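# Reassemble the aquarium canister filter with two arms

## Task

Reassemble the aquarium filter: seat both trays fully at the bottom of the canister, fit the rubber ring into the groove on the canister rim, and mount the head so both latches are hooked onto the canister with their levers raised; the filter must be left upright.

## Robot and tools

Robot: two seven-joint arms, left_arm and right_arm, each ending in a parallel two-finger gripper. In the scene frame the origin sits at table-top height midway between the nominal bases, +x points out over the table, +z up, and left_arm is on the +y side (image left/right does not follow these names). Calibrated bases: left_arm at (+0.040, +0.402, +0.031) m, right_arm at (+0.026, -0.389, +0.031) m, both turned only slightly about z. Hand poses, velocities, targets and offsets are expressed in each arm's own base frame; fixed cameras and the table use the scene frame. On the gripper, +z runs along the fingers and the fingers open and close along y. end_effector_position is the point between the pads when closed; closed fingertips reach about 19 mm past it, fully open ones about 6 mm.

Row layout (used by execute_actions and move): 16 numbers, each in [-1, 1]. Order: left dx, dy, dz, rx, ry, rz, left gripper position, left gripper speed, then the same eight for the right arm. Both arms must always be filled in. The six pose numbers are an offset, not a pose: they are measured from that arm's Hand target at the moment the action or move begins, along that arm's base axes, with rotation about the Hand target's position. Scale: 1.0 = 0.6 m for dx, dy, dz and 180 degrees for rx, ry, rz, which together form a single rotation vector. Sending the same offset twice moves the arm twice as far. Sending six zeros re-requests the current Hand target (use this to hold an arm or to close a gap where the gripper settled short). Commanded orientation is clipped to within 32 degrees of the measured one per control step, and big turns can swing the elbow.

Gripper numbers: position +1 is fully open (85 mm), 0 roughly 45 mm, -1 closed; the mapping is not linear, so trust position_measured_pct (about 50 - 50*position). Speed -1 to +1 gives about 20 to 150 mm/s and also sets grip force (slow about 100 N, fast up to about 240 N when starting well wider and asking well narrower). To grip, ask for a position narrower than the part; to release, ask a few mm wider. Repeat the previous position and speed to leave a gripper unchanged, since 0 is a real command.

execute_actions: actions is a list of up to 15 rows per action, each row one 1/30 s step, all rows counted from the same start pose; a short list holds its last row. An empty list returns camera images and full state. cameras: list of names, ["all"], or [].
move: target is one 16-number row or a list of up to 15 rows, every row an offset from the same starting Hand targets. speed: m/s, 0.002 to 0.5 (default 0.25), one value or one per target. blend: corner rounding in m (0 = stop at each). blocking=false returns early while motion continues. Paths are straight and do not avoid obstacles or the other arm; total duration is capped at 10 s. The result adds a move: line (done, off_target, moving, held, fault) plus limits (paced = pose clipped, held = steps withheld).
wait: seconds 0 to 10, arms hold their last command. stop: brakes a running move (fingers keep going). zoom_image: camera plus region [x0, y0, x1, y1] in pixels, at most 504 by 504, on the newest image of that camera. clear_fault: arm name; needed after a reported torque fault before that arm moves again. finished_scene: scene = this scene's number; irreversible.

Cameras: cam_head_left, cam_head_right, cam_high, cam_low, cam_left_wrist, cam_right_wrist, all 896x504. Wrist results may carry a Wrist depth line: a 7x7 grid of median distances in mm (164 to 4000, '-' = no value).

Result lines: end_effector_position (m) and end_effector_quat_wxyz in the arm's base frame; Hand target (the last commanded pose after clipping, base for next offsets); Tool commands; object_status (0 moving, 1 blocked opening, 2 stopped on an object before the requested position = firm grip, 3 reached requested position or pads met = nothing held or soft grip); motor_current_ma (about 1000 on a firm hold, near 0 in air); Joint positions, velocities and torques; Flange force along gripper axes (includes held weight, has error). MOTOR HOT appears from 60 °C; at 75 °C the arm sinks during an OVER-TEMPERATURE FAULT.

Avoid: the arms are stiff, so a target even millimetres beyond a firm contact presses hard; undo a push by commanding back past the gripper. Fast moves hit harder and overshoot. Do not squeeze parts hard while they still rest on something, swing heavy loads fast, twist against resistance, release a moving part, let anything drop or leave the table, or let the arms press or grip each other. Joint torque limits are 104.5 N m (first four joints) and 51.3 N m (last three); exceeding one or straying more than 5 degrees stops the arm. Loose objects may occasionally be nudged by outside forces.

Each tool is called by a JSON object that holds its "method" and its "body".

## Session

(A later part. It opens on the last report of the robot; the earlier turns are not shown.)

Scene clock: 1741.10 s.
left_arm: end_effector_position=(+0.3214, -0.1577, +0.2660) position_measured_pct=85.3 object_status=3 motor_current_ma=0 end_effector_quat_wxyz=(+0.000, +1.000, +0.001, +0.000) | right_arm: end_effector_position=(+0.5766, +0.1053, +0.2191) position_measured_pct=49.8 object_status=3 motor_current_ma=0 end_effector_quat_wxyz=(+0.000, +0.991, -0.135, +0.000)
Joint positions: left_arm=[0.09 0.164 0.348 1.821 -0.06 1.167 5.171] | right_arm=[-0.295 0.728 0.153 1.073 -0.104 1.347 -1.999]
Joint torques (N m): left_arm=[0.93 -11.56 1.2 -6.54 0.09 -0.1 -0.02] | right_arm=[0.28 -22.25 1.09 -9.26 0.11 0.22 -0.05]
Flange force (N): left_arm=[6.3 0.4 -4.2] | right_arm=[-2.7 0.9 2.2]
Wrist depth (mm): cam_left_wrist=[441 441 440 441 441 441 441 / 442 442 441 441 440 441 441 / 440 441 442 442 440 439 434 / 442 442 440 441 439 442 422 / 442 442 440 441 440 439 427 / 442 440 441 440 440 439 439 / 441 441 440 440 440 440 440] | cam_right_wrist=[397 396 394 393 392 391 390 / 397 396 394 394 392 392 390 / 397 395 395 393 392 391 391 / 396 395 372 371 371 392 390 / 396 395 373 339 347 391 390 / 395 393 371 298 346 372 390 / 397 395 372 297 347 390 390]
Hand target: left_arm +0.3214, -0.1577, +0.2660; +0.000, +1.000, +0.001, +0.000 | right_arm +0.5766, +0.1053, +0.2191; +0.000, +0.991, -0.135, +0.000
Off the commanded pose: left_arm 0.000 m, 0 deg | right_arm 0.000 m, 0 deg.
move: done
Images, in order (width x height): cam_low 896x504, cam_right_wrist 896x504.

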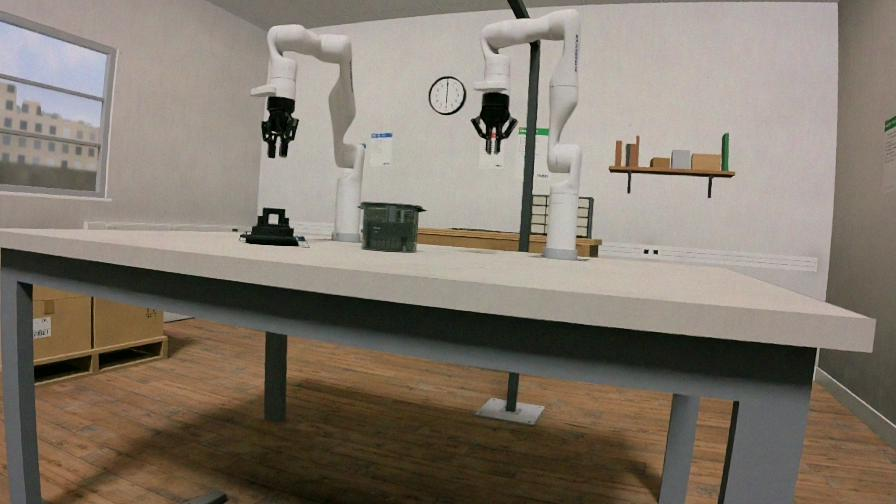

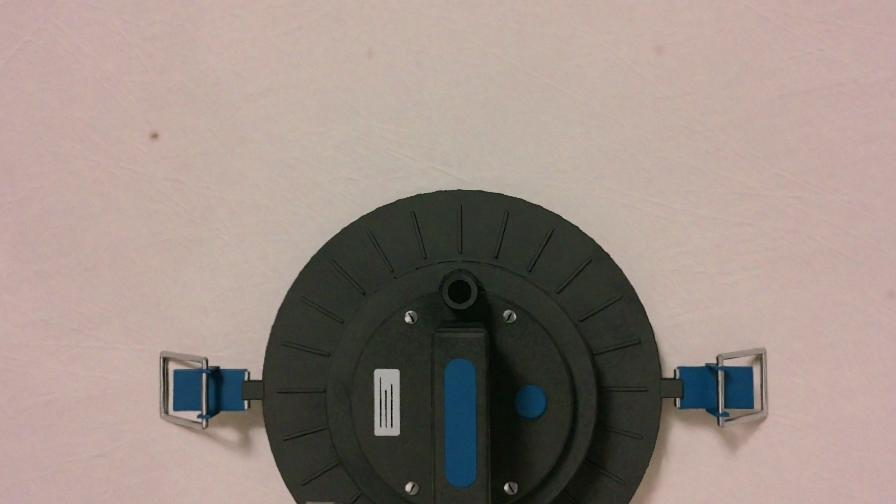

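{"method": "move", "body": {"target": [[0,0,0,0,0,0,-0.7,-1, 0.0005,0.002,-0.2,0,0,0, 0, 1],[0,0,0,0,0,0,-0.7,-1, 0.0005,0.002,-0.2552,0,0,0, 0, 1],[0,0,0,0,0,0,-0.7,-1, 0.0005,0.002,-0.2552,0,0,0, -0.65, -1]], "speed": [0.12,0.05,0.05], "cameras": ["cam_right_wrist","cam_low"]}}

{"method": "zoom_image", "body": {"camera": "cam_low", "region": [215, 130, 345, 260]}}

Scene clock: 1787.40 s.
left_arm: end_effector_position=(+0.3214, -0.1577, +0.2660) position_measured_pct=85.3 object_status=3 motor_current_ma=0 end_effector_quat_wxyz=(+0.000, +1.000, +0.001, +0.000) | right_arm: end_effector_position=(+0.5769, +0.1065, +0.0660) position_measured_pct=77.9 object_status=0 motor_current_ma=1000 end_effector_quat_wxyz=(+0.000, +0.991, -0.135, +0.000)
Joint positions: left_arm=[0.09 0.164 0.348 1.821 -0.06 1.167 5.171] | right_arm=[-0.291 0.886 0.129 1.283 -0.121 0.98 -1.984]
Joint torques (N m): left_arm=[0.93 -11.58 1.18 -6.52 0.07 -0.1 -0.03] | right_arm=[1.33 -19.34 1.76 -6.82 0.28 -0.19 -0.37]
Flange force (N): left_arm=[6.3 0.5 -4.2] | right_arm=[-4.8 0.5 -5.4]
Wrist depth (mm): cam_left_wrist=[441 442 441 441 441 440 443 / 442 442 441 441 440 441 440 / 440 441 442 440 440 443 434 / 441 441 441 441 440 440 423 / 440 442 442 441 440 440 426 / 440 439 441 441 441 439 439 / 441 440 441 440 441 441 438] | cam_right_wrist=[243 242 241 241 240 240 239 / 243 242 242 241 240 240 239 / 243 242 241 219 219 240 239 / 243 242 219 218 218 218 239 / 243 220 195 168 194 218 239 / 243 220 187 187 186 217 239 / 223 220 187 - 186 194 218]
Hand target: left_arm +0.3214, -0.1577, +0.2660; +0.000, +1.000, +0.001, +0.000 | right_arm +0.5769, +0.1065, +0.0660; +0.000, +0.991, -0.135, +0.000
Off the commanded pose: left_arm 0.000 m, 0 deg | right_arm 0.000 m, 0 deg.
move: done
Images, in order (width x height): cam_low 896x504, cam_right_wrist 896x504.

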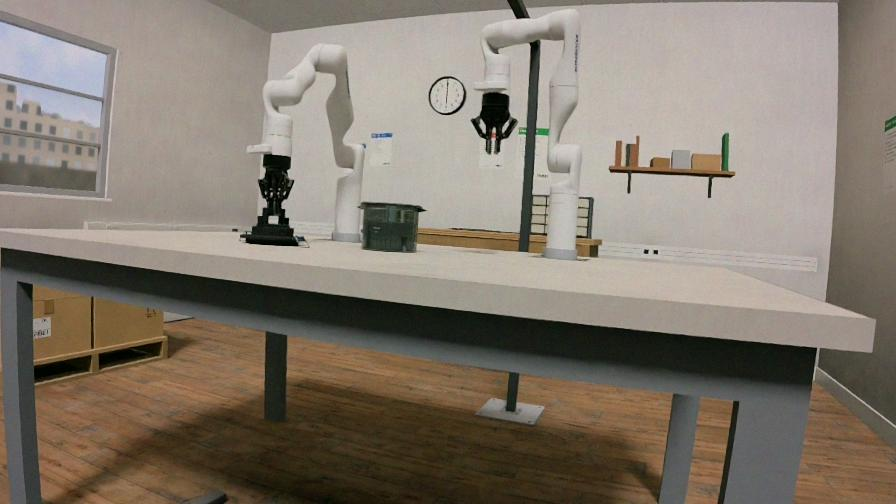

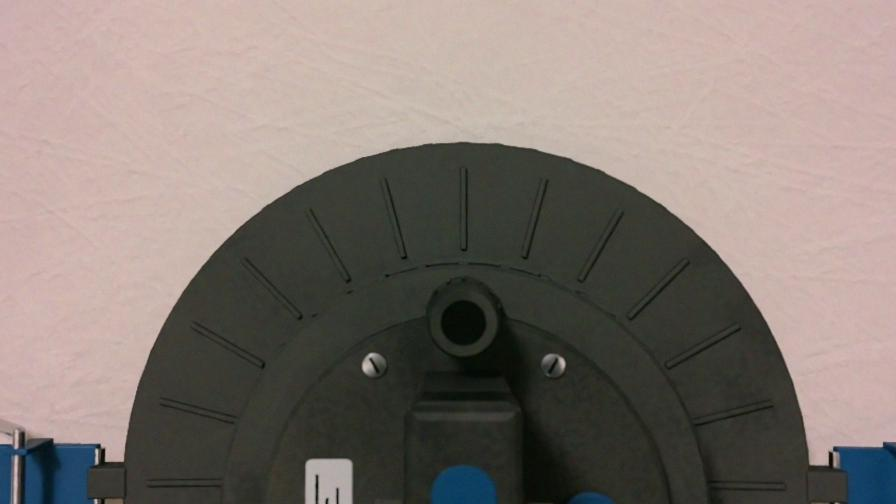

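Scaled by 3.877 from the camera's 896x504 image, which has a finer 1280x720 frame.

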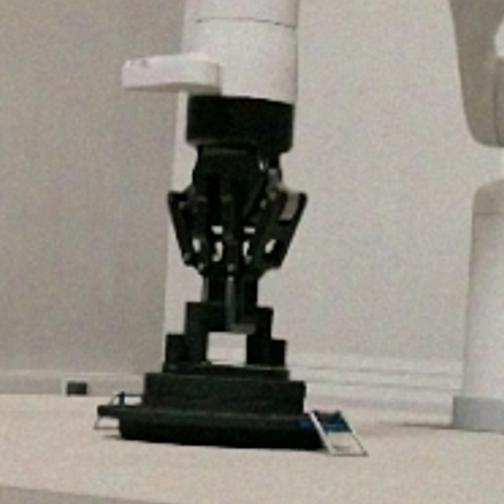

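{"method": "move", "body": {"target": [[0,0,0,0,0,0,-0.7,-1, 0,0,0.03,0,0,0, -0.65, -1],[0,0,0,0,0,0,-0.7,-1, 0,0,0.25,0,0,0, -0.65, -1]], "speed": [0.03,0.12], "blend": [0.005,0], "cameras": ["cam_right_wrist","cam_low"]}}

{"method": "zoom_image", "body": {"camera": "cam_low", "region": [215, 90, 345, 260]}}

Scene clock: 1799.57 s.
left_arm: end_effector_position=(+0.3214, -0.1577, +0.2660) position_measured_pct=85.3 object_status=3 motor_current_ma=0 end_effector_quat_wxyz=(+0.000, +1.000, +0.001, +0.000) | right_arm: end_effector_position=(+0.5769, +0.1065, +0.2160) position_measured_pct=77.9 object_status=2 motor_current_ma=1000 end_effector_quat_wxyz=(+0.000, +0.991, -0.135, +0.000)
Joint positions: left_arm=[0.09 0.164 0.348 1.821 -0.06 1.167 5.171] | right_arm=[-0.297 0.732 0.153 1.077 -0.105 1.34 -2.001]
Joint torques (N m): left_arm=[0.92 -11.57 1.18 -6.51 0.07 -0.1 -0.04] | right_arm=[0.37 -27.16 1.43 -11.93 0.08 0.06 -0.1]
Flange force (N): left_arm=[6.4 0.5 -4.2] | right_arm=[-3.0 1.0 10.4]
Wrist depth (mm): cam_left_wrist=[443 442 441 441 441 441 441 / 443 441 442 442 442 441 441 / 441 442 441 440 441 439 433 / 442 442 441 440 439 441 422 / 442 441 441 440 439 441 427 / 442 441 441 439 441 439 438 / 441 440 441 439 440 438 441] | cam_right_wrist=[393 391 391 390 388 388 387 / 393 392 391 390 389 388 387 / 393 392 220 219 218 388 387 / 392 391 219 218 218 218 387 / 392 220 195 168 194 217 387 / 393 220 187 187 186 217 387 / 223 220 187 - 186 194 219]
Hand target: left_arm +0.3214, -0.1577, +0.2660; +0.000, +1.000, +0.001, +0.000 | right_arm +0.5769, +0.1065, +0.2160; +0.000, +0.991, -0.135, +0.000
Off the commanded pose: left_arm 0.000 m, 0 deg | right_arm 0.000 m, 0 deg.
move: done
Images, in order (width x height): cam_low 896x504, cam_right_wrist 896x504.

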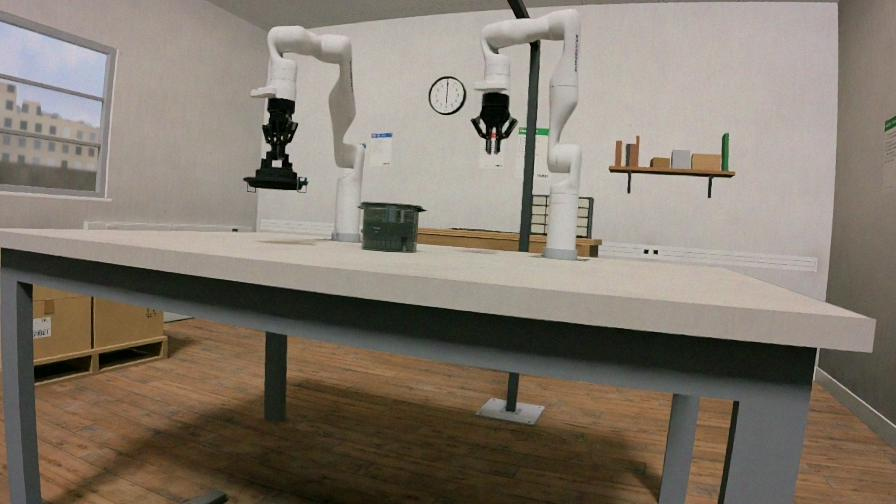

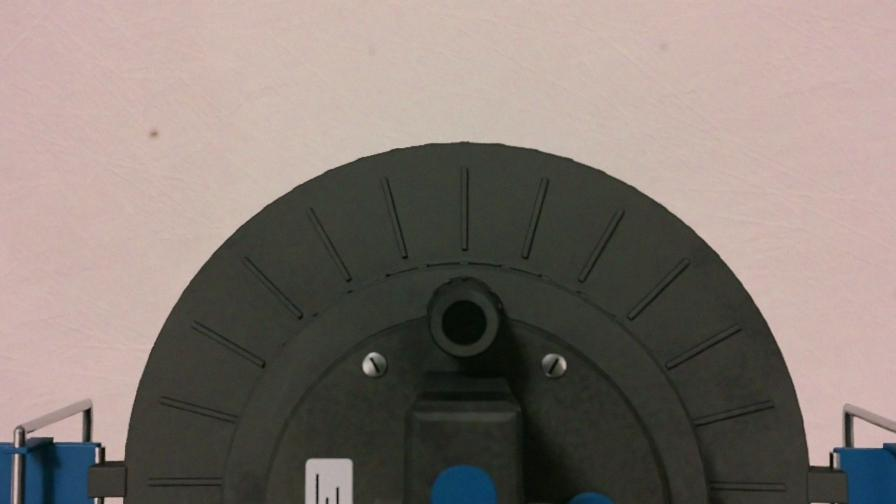

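Scaled by 2.965 from the camera's 896x504 image, which has a finer 1280x720 frame.

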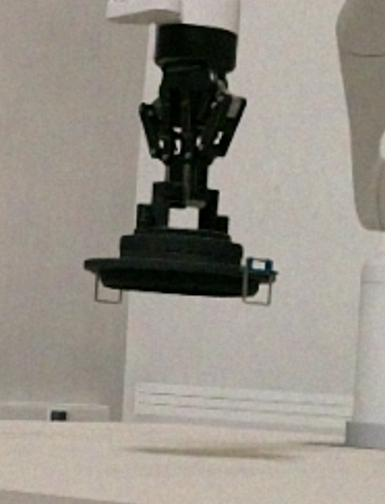

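{"method": "move", "body": {"target": [0,0,0,0,0,0,-0.7,-1, -0.27,0.4512,0.0333,0,0,0.0722, -0.65, -1], "speed": 0.12, "cameras": ["cam_right_wrist","cam_low","cam_high","cam_head_left"]}}

{"method": "zoom_image", "body": {"camera": "cam_low", "region": [330, 120, 450, 260]}}

{"method": "zoom_image", "body": {"camera": "cam_high", "region": [430, 130, 570, 290]}}

{"method": "zoom_image", "body": {"camera": "cam_head_left", "region": [480, 180, 610, 320]}}

Scene clock: 1869.87 s.
left_arm: end_effector_position=(+0.3214, -0.1577, +0.2660) position_measured_pct=85.3 object_status=3 motor_current_ma=0 end_effector_quat_wxyz=(+0.000, +1.000, +0.001, +0.000) | right_arm: end_effector_position=(+0.4149, +0.3772, +0.2360) position_measured_pct=77.9 object_status=2 motor_current_ma=1000 end_effector_quat_wxyz=(+0.000, +1.000, -0.022, +0.000)
Joint positions: left_arm=[0.09 0.164 0.348 1.821 -0.06 1.167 5.171] | right_arm=[-0.82 0.65 0.074 1.158 -0.046 1.336 -2.366]
Joint torques (N m): left_arm=[0.96 -11.57 1.2 -6.52 0.07 -0.09 0] | right_arm=[0.4 -25.73 0.84 -11.93 0.09 0.15 -0.04]
Flange force (N): left_arm=[6.3 0.3 -4.2] | right_arm=[-2.5 1.6 10.6]
Wrist depth (mm): cam_left_wrist=[443 441 441 443 441 442 442 / 442 443 442 441 440 440 440 / 442 441 440 441 439 441 434 / 441 442 441 440 440 439 440 / 441 442 442 441 439 438 427 / 440 441 441 441 439 440 440 / 441 440 442 440 441 437 441] | cam_right_wrist=[413 412 411 411 409 407 407 / 413 412 411 410 409 408 408 / 413 412 219 219 218 408 407 / 413 220 219 218 218 218 407 / 412 220 195 168 194 218 407 / 412 220 188 187 187 217 406 / 223 220 187 - 186 194 219]
Hand target: left_arm +0.3214, -0.1577, +0.2660; +0.000, +1.000, +0.001, +0.000 | right_arm +0.4149, +0.3772, +0.2360; +0.000, +1.000, -0.022, +0.000
Off the commanded pose: left_arm 0.000 m, 0 deg | right_arm 0.000 m, 0 deg.
move: done
Images, in order (width x height): cam_head_left 896x504, cam_high 896x504, cam_low 896x504, cam_right_wrist 896x504.

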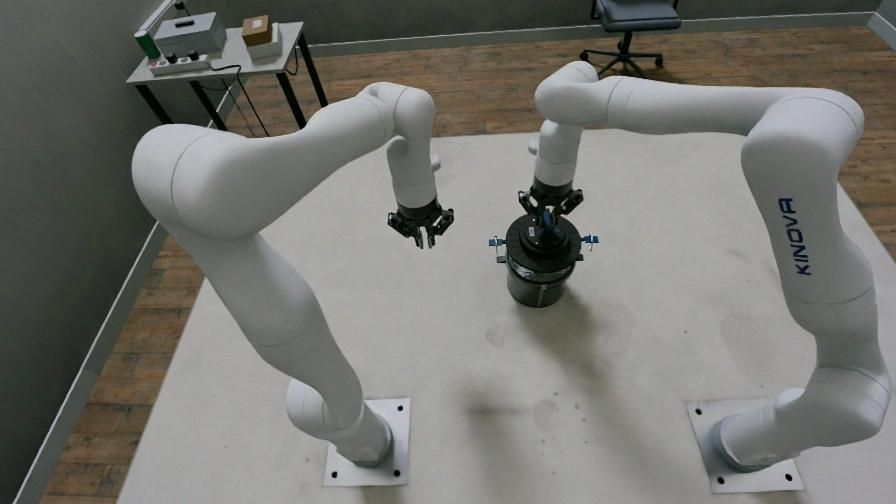

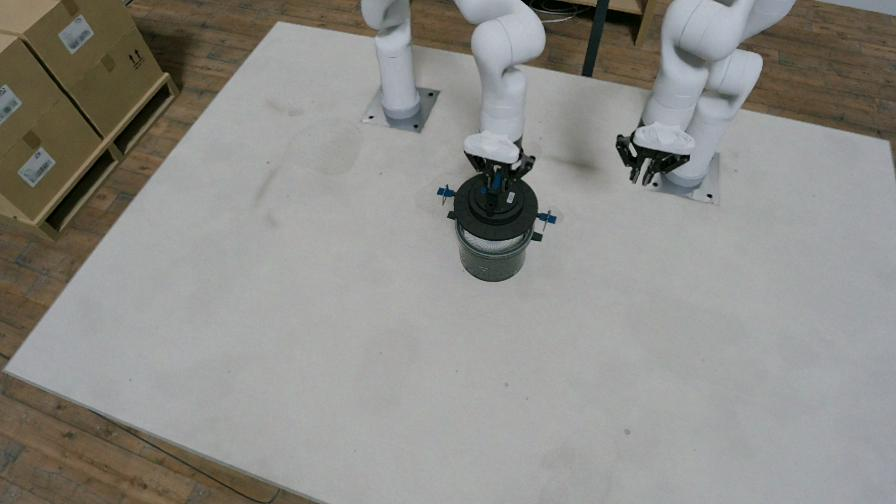

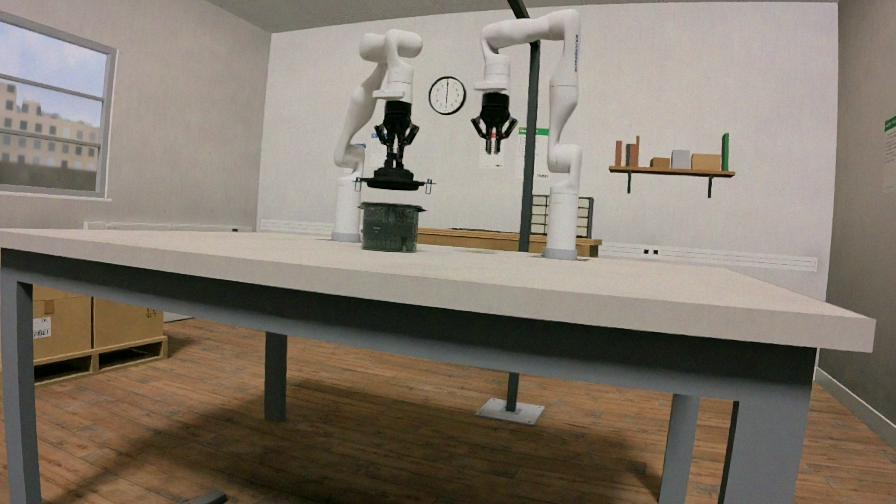

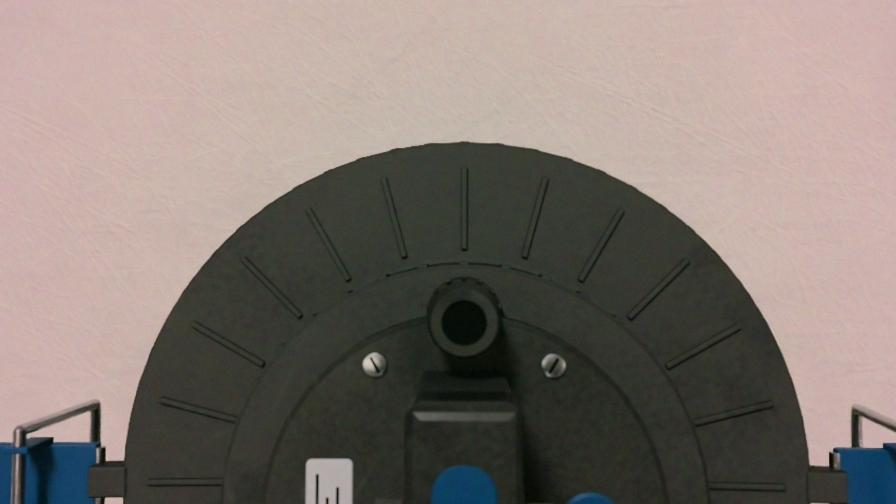

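Scaled by 3.600 from the camera's 896x504 image, which has a finer 1280x720 frame.

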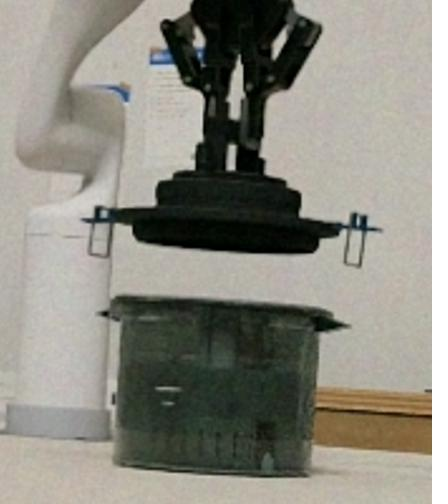

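Scaled by 3.150 from the camera's 896x504 image, which has a finer 1280x720 frame.

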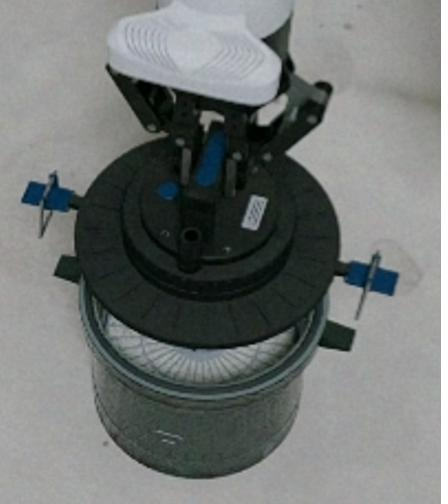

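Scaled by 3.600 from the camera's 896x504 image, which has a finer 1280x720 frame.

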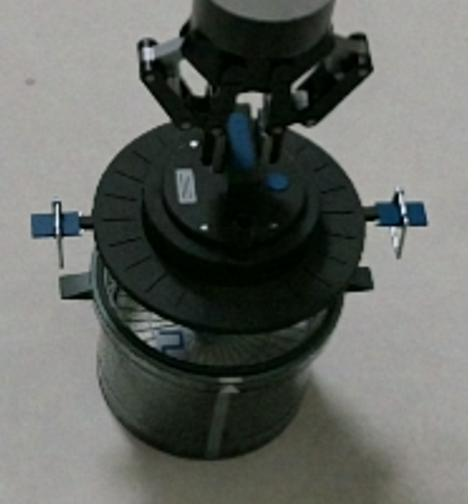

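{"method": "move", "body": {"target": [0,0,0,0,0,0,-0.7,-1, 0,0,-0.0467,0,0,0, -0.65, -1], "speed": 0.06, "cameras": ["cam_right_wrist","cam_low","cam_high","cam_head_left"]}}

{"method": "zoom_image", "body": {"camera": "cam_low", "region": [340, 150, 440, 250]}}

{"method": "zoom_image", "body": {"camera": "cam_high", "region": [430, 160, 570, 290]}}

{"method": "zoom_image", "body": {"camera": "cam_head_left", "region": [480, 200, 610, 320]}}

Scene clock: 1884.60 s.
left_arm: end_effector_position=(+0.3214, -0.1577, +0.2660) position_measured_pct=85.3 object_status=3 motor_current_ma=0 end_effector_quat_wxyz=(+0.000, +1.000, +0.001, +0.000) | right_arm: end_effector_position=(+0.4149, +0.3772, +0.2080) position_measured_pct=77.9 object_status=2 motor_current_ma=1000 end_effector_quat_wxyz=(+0.000, +1.000, -0.022, +0.000)
Joint positions: left_arm=[0.09 0.164 0.348 1.821 -0.06 1.167 5.171] | right_arm=[-0.82 0.669 0.071 1.214 -0.046 1.26 -2.365]
Joint torques (N m): left_arm=[0.98 -11.57 1.21 -6.56 0.06 -0.08 -0.05] | right_arm=[0.36 -25.92 0.82 -11.84 0.12 0 -0.07]
Flange force (N): left_arm=[6.2 0.3 -4.1] | right_arm=[-2.5 1.8 10.3]
Wrist depth (mm): cam_left_wrist=[442 442 441 442 440 440 441 / 441 441 441 441 441 440 440 / 441 441 440 441 441 441 434 / 443 442 440 442 441 441 422 / 441 442 440 441 440 441 428 / 441 439 441 440 439 441 440 / 440 441 440 440 441 440 439] | cam_right_wrist=[385 384 383 382 382 380 380 / 385 384 383 382 381 380 380 / 385 384 219 219 218 381 379 / 385 384 219 219 218 218 380 / 384 220 195 168 194 218 379 / 384 220 187 187 186 217 379 / 222 220 187 - 186 194 219]
Hand target: left_arm +0.3214, -0.1577, +0.2660; +0.000, +1.000, +0.001, +0.000 | right_arm +0.4149, +0.3772, +0.2080; +0.000, +1.000, -0.022, +0.000
Off the commanded pose: left_arm 0.000 m, 0 deg | right_arm 0.000 m, 0 deg.
move: done
Images, in order (width x height): cam_head_left 896x504, cam_high 896x504, cam_low 896x504, cam_right_wrist 896x504.

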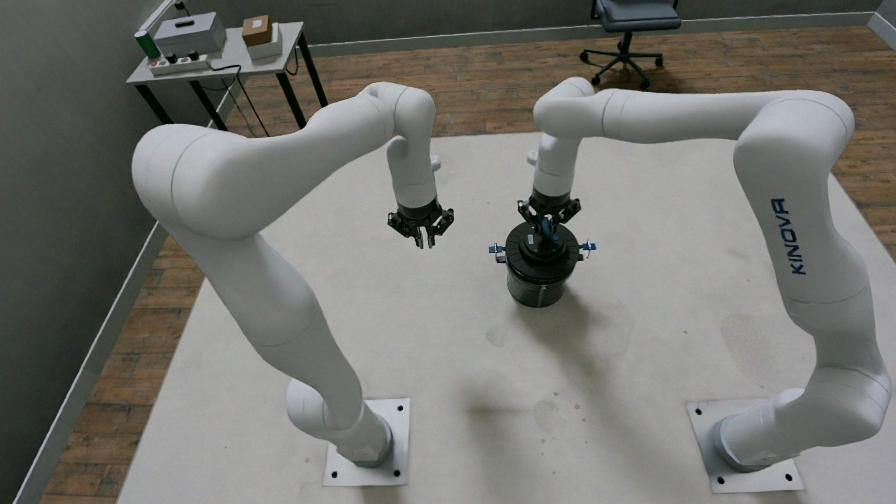

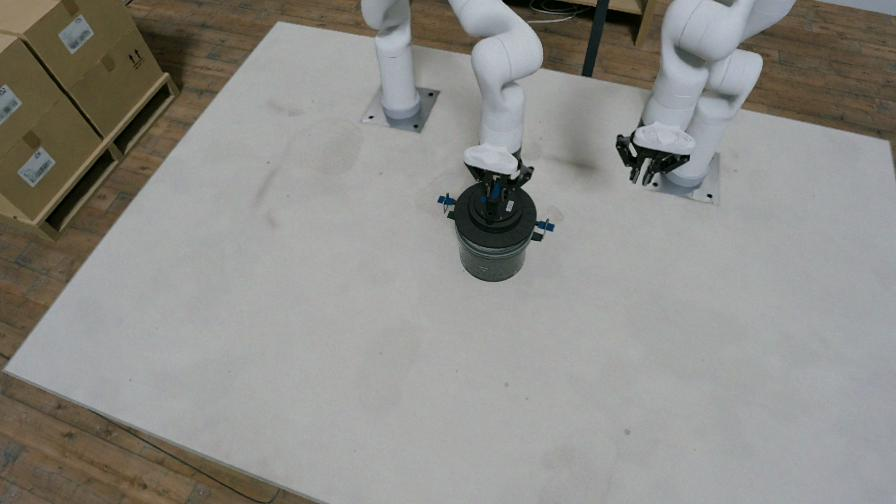

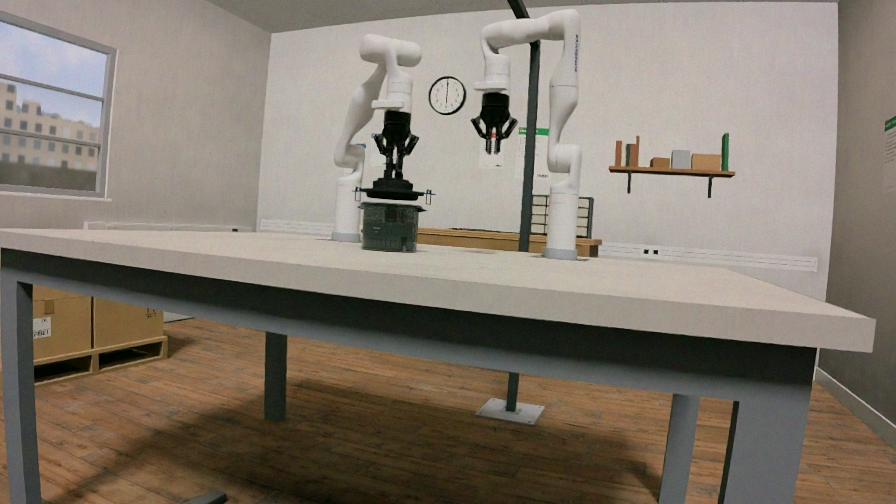

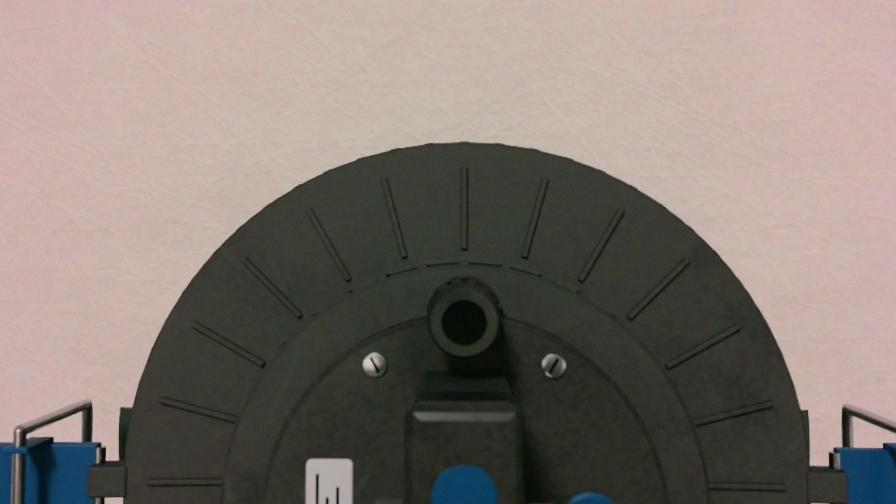

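Scaled by 5.040 from the camera's 896x504 image, which has a finer 1280x720 frame.

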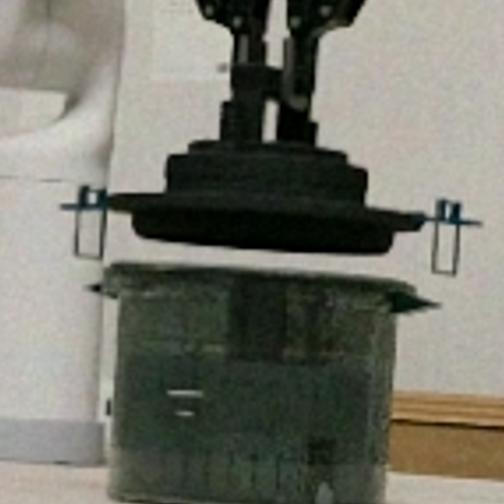

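Scaled by 3.600 from the camera's 896x504 image, which has a finer 1280x720 frame.

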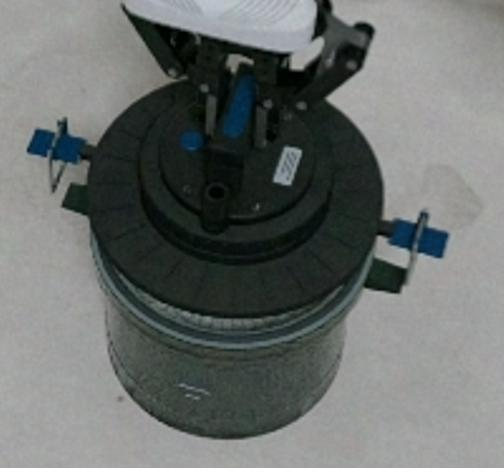

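Scaled by 3.877 from the camera's 896x504 image, which has a finer 1280x720 frame.

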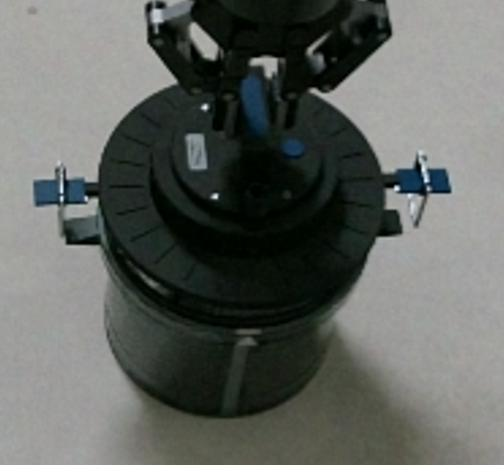

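{"method": "move", "body": {"target": [[0,0,0,0,0,0,-0.7,-1, 0.0013,0,0,0,0,0, -0.65, -1],[0,0,0,0,0,0,-0.7,-1, 0.0013,0,-0.02,0,0,0, -0.65, -1]], "speed": 0.03, "cameras": ["cam_right_wrist","cam_low","cam_high"]}}

{"method": "zoom_image", "body": {"camera": "cam_low", "region": [340, 150, 440, 250]}}

{"method": "zoom_image", "body": {"camera": "cam_high", "region": [430, 160, 570, 290]}}

Scene clock: 1936.20 s.
left_arm: end_effector_position=(+0.3214, -0.1577, +0.2660) position_measured_pct=85.3 object_status=3 motor_current_ma=0 end_effector_quat_wxyz=(+0.000, +1.000, +0.001, +0.000) | right_arm: end_effector_position=(+0.4156, +0.3772, +0.1960) position_measured_pct=77.9 object_status=2 motor_current_ma=1000 end_effector_quat_wxyz=(+0.000, +1.000, -0.022, +0.000)
Joint positions: left_arm=[0.09 0.164 0.348 1.821 -0.06 1.167 5.171] | right_arm=[-0.818 0.68 0.07 1.234 -0.047 1.229 -2.363]
Joint torques (N m): left_arm=[0.95 -11.57 1.17 -6.5 0.1 -0.11 -0.03] | right_arm=[0.34 -25.99 0.82 -11.62 0.11 0.2 -0.08]
Flange force (N): left_arm=[6.4 0.5 -4.3] | right_arm=[-2.4 1.8 10.6]
Wrist depth (mm): cam_left_wrist=[442 441 442 441 441 441 441 / 443 442 441 441 441 441 441 / 442 443 441 440 441 440 433 / 442 440 441 440 440 440 396 / 441 440 440 442 441 442 429 / 441 441 441 440 440 440 440 / 442 440 441 441 440 439 441] | cam_right_wrist=[373 372 371 370 369 369 368 / 373 372 371 370 369 369 367 / 372 371 220 219 218 368 368 / 372 371 219 219 218 218 368 / 372 220 195 168 194 218 368 / 372 220 187 187 186 217 367 / 223 220 187 - 186 194 219]
Hand target: left_arm +0.3214, -0.1577, +0.2660; +0.000, +1.000, +0.001, +0.000 | right_arm +0.4156, +0.3772, +0.1960; +0.000, +1.000, -0.022, +0.000
Off the commanded pose: left_arm 0.000 m, 0 deg | right_arm 0.000 m, 0 deg.
move: done
Images, in order (width x height): cam_high 896x504, cam_low 896x504, cam_right_wrist 896x504.

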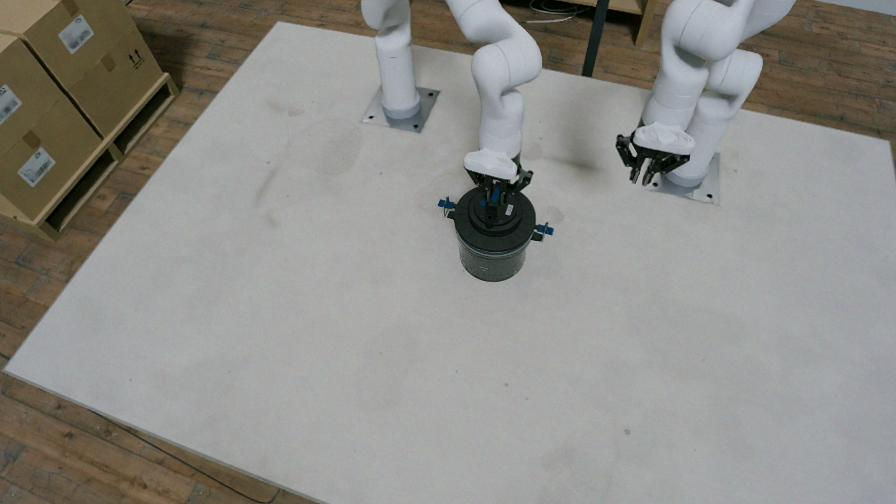

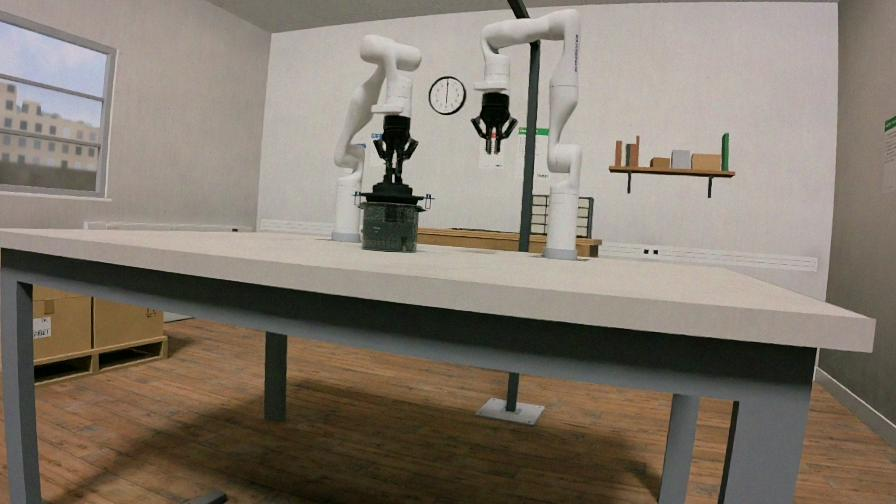

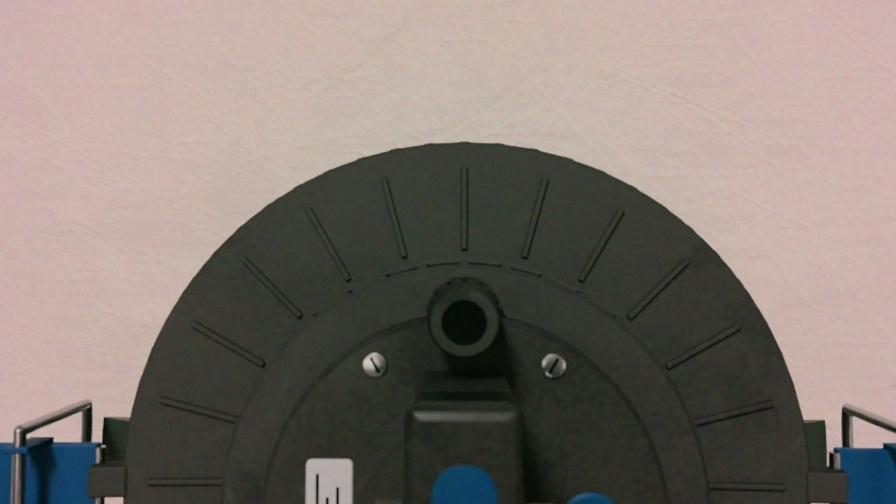

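Scaled by 5.040 from the camera's 896x504 image, which has a finer 1280x720 frame.

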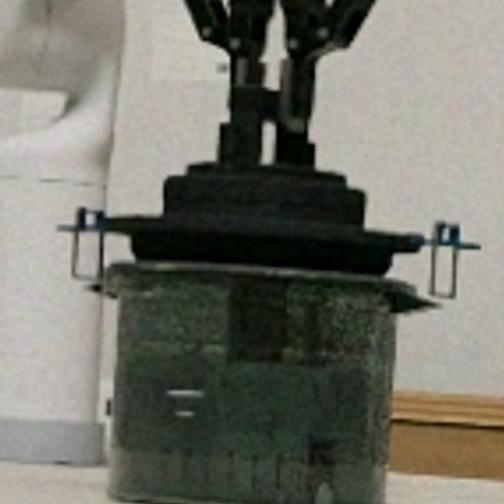

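Scaled by 3.600 from the camera's 896x504 image, which has a finer 1280x720 frame.

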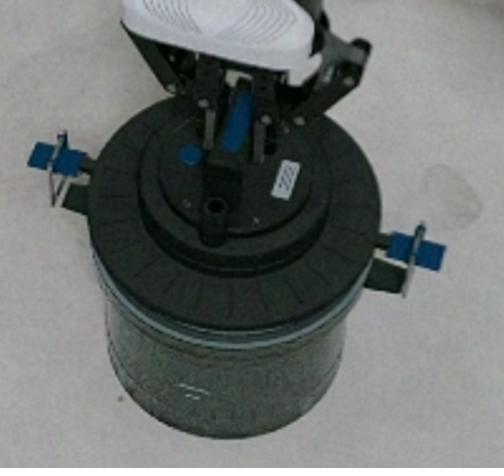

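{"method": "move", "body": {"target": [0,0,0,0,0,0,-0.7,-1, 0,0,-0.01,0,0,0, -0.65, -1], "speed": 0.03, "cameras": ["cam_right_wrist","cam_high"]}}

{"method": "zoom_image", "body": {"camera": "cam_high", "region": [430, 160, 570, 290]}}

Scene clock: 1950.57 s.
left_arm: end_effector_position=(+0.3214, -0.1577, +0.2660) position_measured_pct=85.3 object_status=3 motor_current_ma=0 end_effector_quat_wxyz=(+0.000, +1.000, +0.001, +0.000) | right_arm: end_effector_position=(+0.4156, +0.3772, +0.1900) position_measured_pct=77.9 object_status=2 motor_current_ma=1000 end_effector_quat_wxyz=(+0.000, +1.000, -0.022, +0.000)
Joint positions: left_arm=[0.09 0.164 0.348 1.821 -0.06 1.167 5.171] | right_arm=[-0.818 0.685 0.07 1.244 -0.047 1.213 -2.363]
Joint torques (N m): left_arm=[0.91 -11.56 1.16 -6.5 0.08 -0.1 -0.06] | right_arm=[0.36 -26.01 0.82 -11.51 0.08 0.22 -0.09]
Flange force (N): left_arm=[6.4 0.7 -4.2] | right_arm=[-2.4 1.7 10.5]
Wrist depth (mm): cam_left_wrist=[443 441 439 439 441 441 442 / 441 442 441 440 441 440 441 / 441 440 441 441 441 441 434 / 439 442 440 441 441 439 299 / 443 441 439 441 441 440 428 / 440 441 440 439 439 440 440 / 441 440 442 441 441 438 439] | cam_right_wrist=[367 366 365 364 364 362 362 / 367 366 365 364 364 363 362 / 367 366 219 219 218 362 362 / 367 366 219 219 218 218 361 / 367 220 195 168 195 218 361 / 367 220 187 187 186 217 361 / 223 220 187 - 186 194 219]
Hand target: left_arm +0.3214, -0.1577, +0.2660; +0.000, +1.000, +0.001, +0.000 | right_arm +0.4156, +0.3772, +0.1900; +0.000, +1.000, -0.022, +0.000
Off the commanded pose: left_arm 0.000 m, 0 deg | right_arm 0.000 m, 0 deg.
move: done
Images, in order (width x height): cam_high 896x504, cam_right_wrist 896x504.

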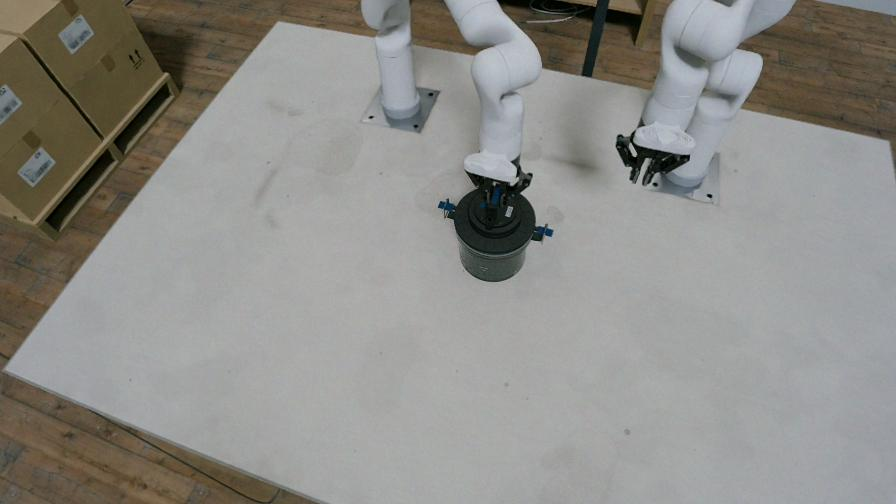

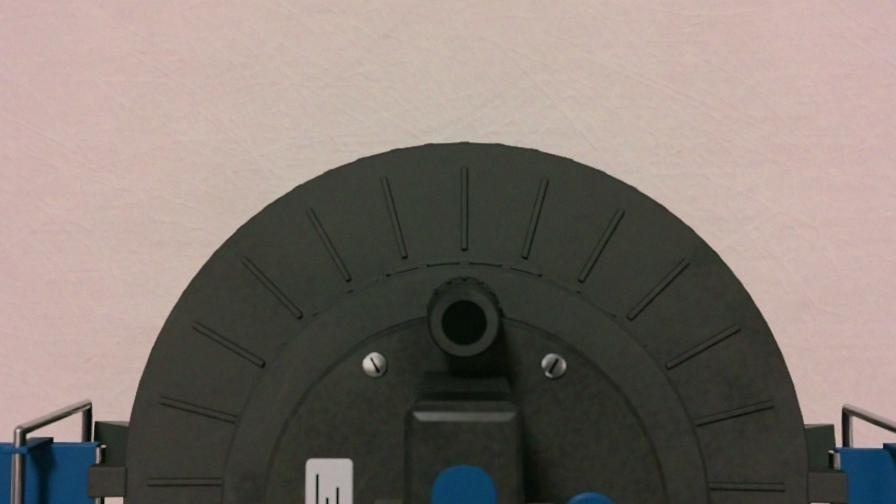

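Scaled by 3.600 from the camera's 896x504 image, which has a finer 1280x720 frame.

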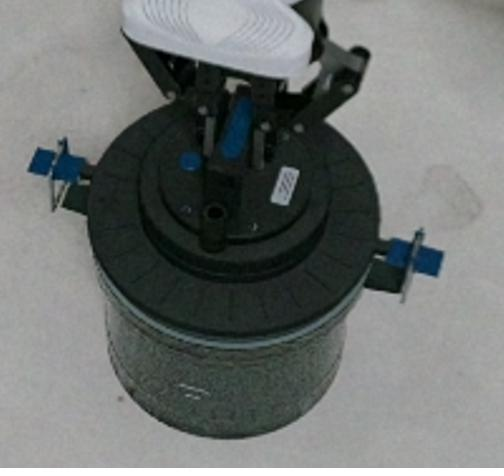

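{"method": "move", "body": {"target": [0,0,0,0,0,0,-0.7,-1, 0,0,-0.0083,0,0,0, -0.65, -1], "speed": 0.02}}

{"method": "move", "body": {"target": [0,0,0,0,0,0,-0.7,-1, 0,0,-0.005,0,0,0, -0.65, -1], "speed": 0.02, "cameras": ["cam_right_wrist","cam_high","cam_low"]}}

{"method": "zoom_image", "body": {"camera": "cam_high", "region": [430, 160, 570, 290]}}

{"method": "zoom_image", "body": {"camera": "cam_low", "region": [340, 150, 440, 250]}}

Scene clock: 1966.83 s.
left_arm: end_effector_position=(+0.3214, -0.1577, +0.2660) position_measured_pct=85.3 object_status=3 motor_current_ma=0 end_effector_quat_wxyz=(+0.000, +1.000, +0.001, +0.000) | right_arm: end_effector_position=(+0.4157, +0.3772, +0.1850) position_measured_pct=77.9 object_status=2 motor_current_ma=1000 end_effector_quat_wxyz=(+0.000, +1.000, -0.022, +0.000)
Joint positions: left_arm=[0.09 0.164 0.348 1.821 -0.06 1.167 5.171] | right_arm=[-0.818 0.69 0.069 1.253 -0.047 1.2 -2.363]
Joint torques (N m): left_arm=[0.94 -11.56 1.19 -6.54 0.08 -0.09 -0.03] | right_arm=[0.37 -26.05 0.83 -11.52 0.08 0.19 -0.08]
Flange force (N): left_arm=[6.3 0.4 -4.1] | right_arm=[-2.5 1.8 10.5]
Wrist depth (mm): cam_left_wrist=[442 442 442 441 441 441 441 / 441 441 441 440 441 442 441 / 441 442 441 442 442 440 435 / 441 444 441 442 440 442 304 / 441 441 439 441 440 440 427 / 439 439 441 440 440 438 439 / 440 440 441 440 441 440 441] | cam_right_wrist=[362 362 360 359 358 358 357 / 362 361 360 359 359 357 357 / 362 361 219 219 218 356 357 / 362 361 219 219 218 218 357 / 361 220 195 168 194 218 357 / 361 220 187 187 186 217 356 / 223 220 187 - 186 194 219]
Hand target: left_arm +0.3214, -0.1577, +0.2660; +0.000, +1.000, +0.001, +0.000 | right_arm +0.4157, +0.3772, +0.1850; +0.000, +1.000, -0.022, +0.000
Off the commanded pose: left_arm 0.000 m, 0 deg | right_arm 0.000 m, 0 deg.
move: done

Scene clock: 1967.53 s.
left_arm: end_effector_position=(+0.3214, -0.1577, +0.2660) position_measured_pct=85.3 object_status=3 motor_current_ma=0 end_effector_quat_wxyz=(+0.000, +1.000, +0.001, +0.000) | right_arm: end_effector_position=(+0.4156, +0.3772, +0.1820) position_measured_pct=77.9 object_status=2 motor_current_ma=1000 end_effector_quat_wxyz=(+0.000, +1.000, -0.022, +0.000)
Joint positions: left_arm=[0.09 0.164 0.348 1.821 -0.06 1.167 5.171] | right_arm=[-0.818 0.692 0.069 1.258 -0.047 1.193 -2.363]
Joint torques (N m): left_arm=[0.91 -11.57 1.17 -6.56 0.04 -0.11 -0.04] | right_arm=[1.03 -25.11 1.34 -10.18 0.51 0.82 -0.07]
Flange force (N): left_arm=[6.2 0.5 -4.1] | right_arm=[-1.8 -0.6 9.1]
Wrist depth (mm): cam_left_wrist=[442 441 441 441 441 441 441 / 441 441 442 441 441 440 440 / 443 442 441 443 442 442 434 / 440 441 442 441 441 440 307 / 442 441 440 440 440 439 428 / 440 439 439 439 440 440 441 / 440 440 439 442 440 440 440] | cam_right_wrist=[359 358 357 356 356 355 354 / 359 358 357 356 356 355 354 / 359 358 219 219 218 355 354 / 359 358 220 219 218 218 354 / 358 220 195 168 194 217 354 / 359 220 187 187 186 217 353 / 223 220 187 - 186 194 219]
Hand target: left_arm +0.3214, -0.1577, +0.2660; +0.000, +1.000, +0.001, +0.000 | right_arm +0.4156, +0.3772, +0.1820; +0.000, +1.000, -0.022, +0.000
Off the commanded pose: left_arm 0.000 m, 0 deg | right_arm 0.000 m, 0 deg.
move: done
Images, in order (width x height): cam_high 896x504, cam_low 896x504, cam_right_wrist 896x504.

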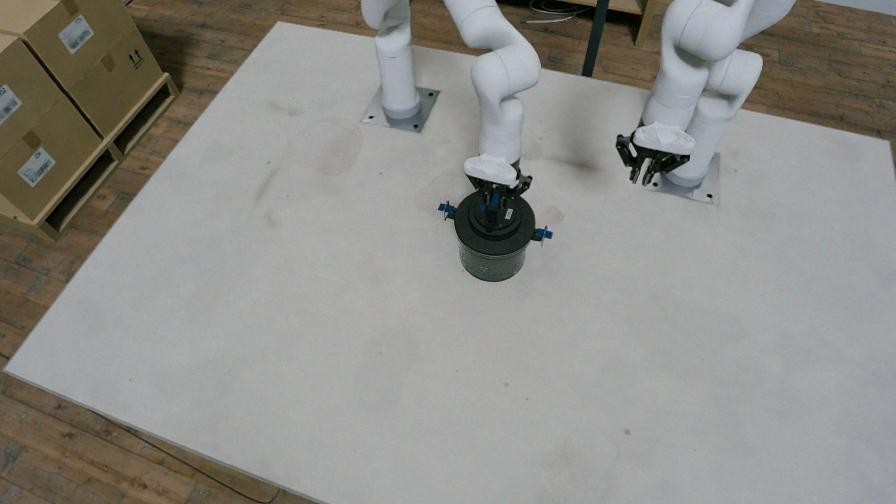

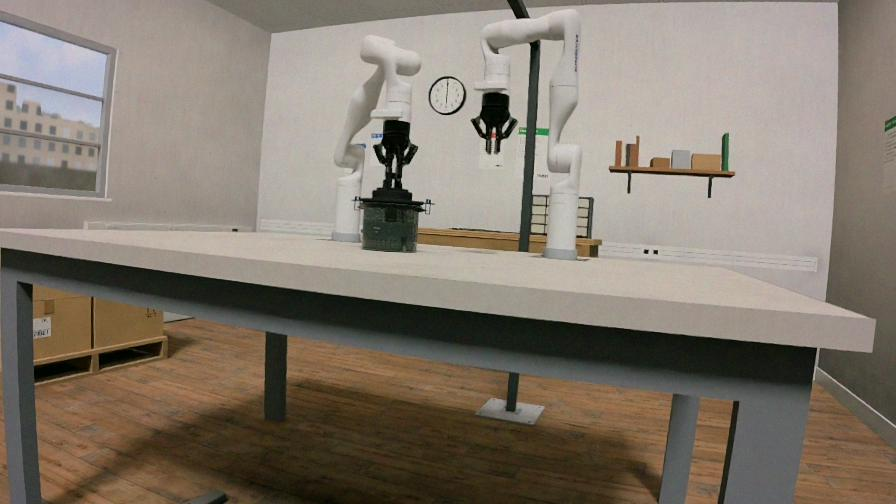

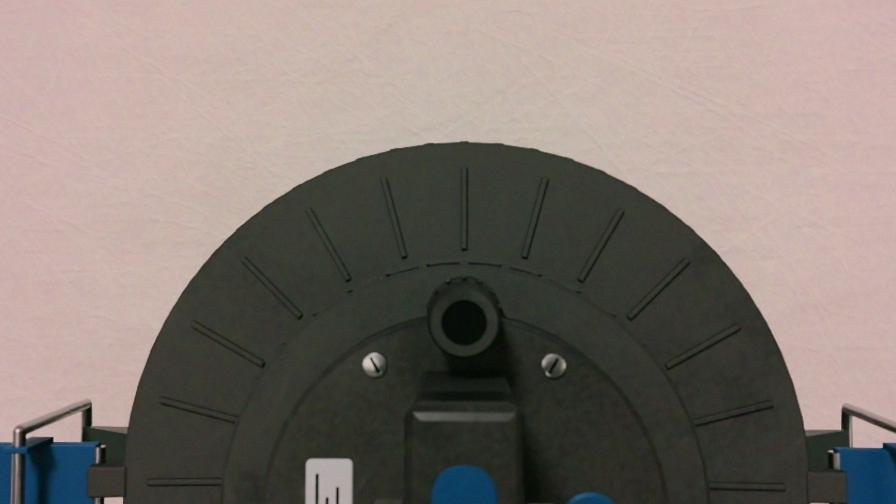

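Scaled by 3.600 from the camera's 896x504 image, which has a finer 1280x720 frame.

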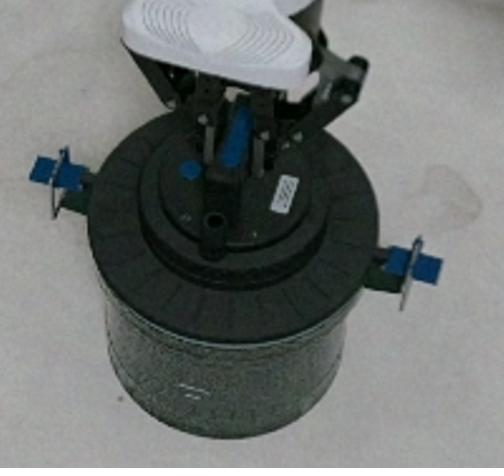

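Scaled by 5.040 from the camera's 896x504 image, which has a finer 1280x720 frame.

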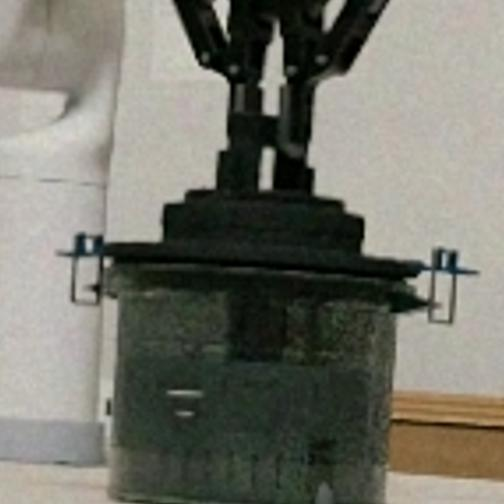

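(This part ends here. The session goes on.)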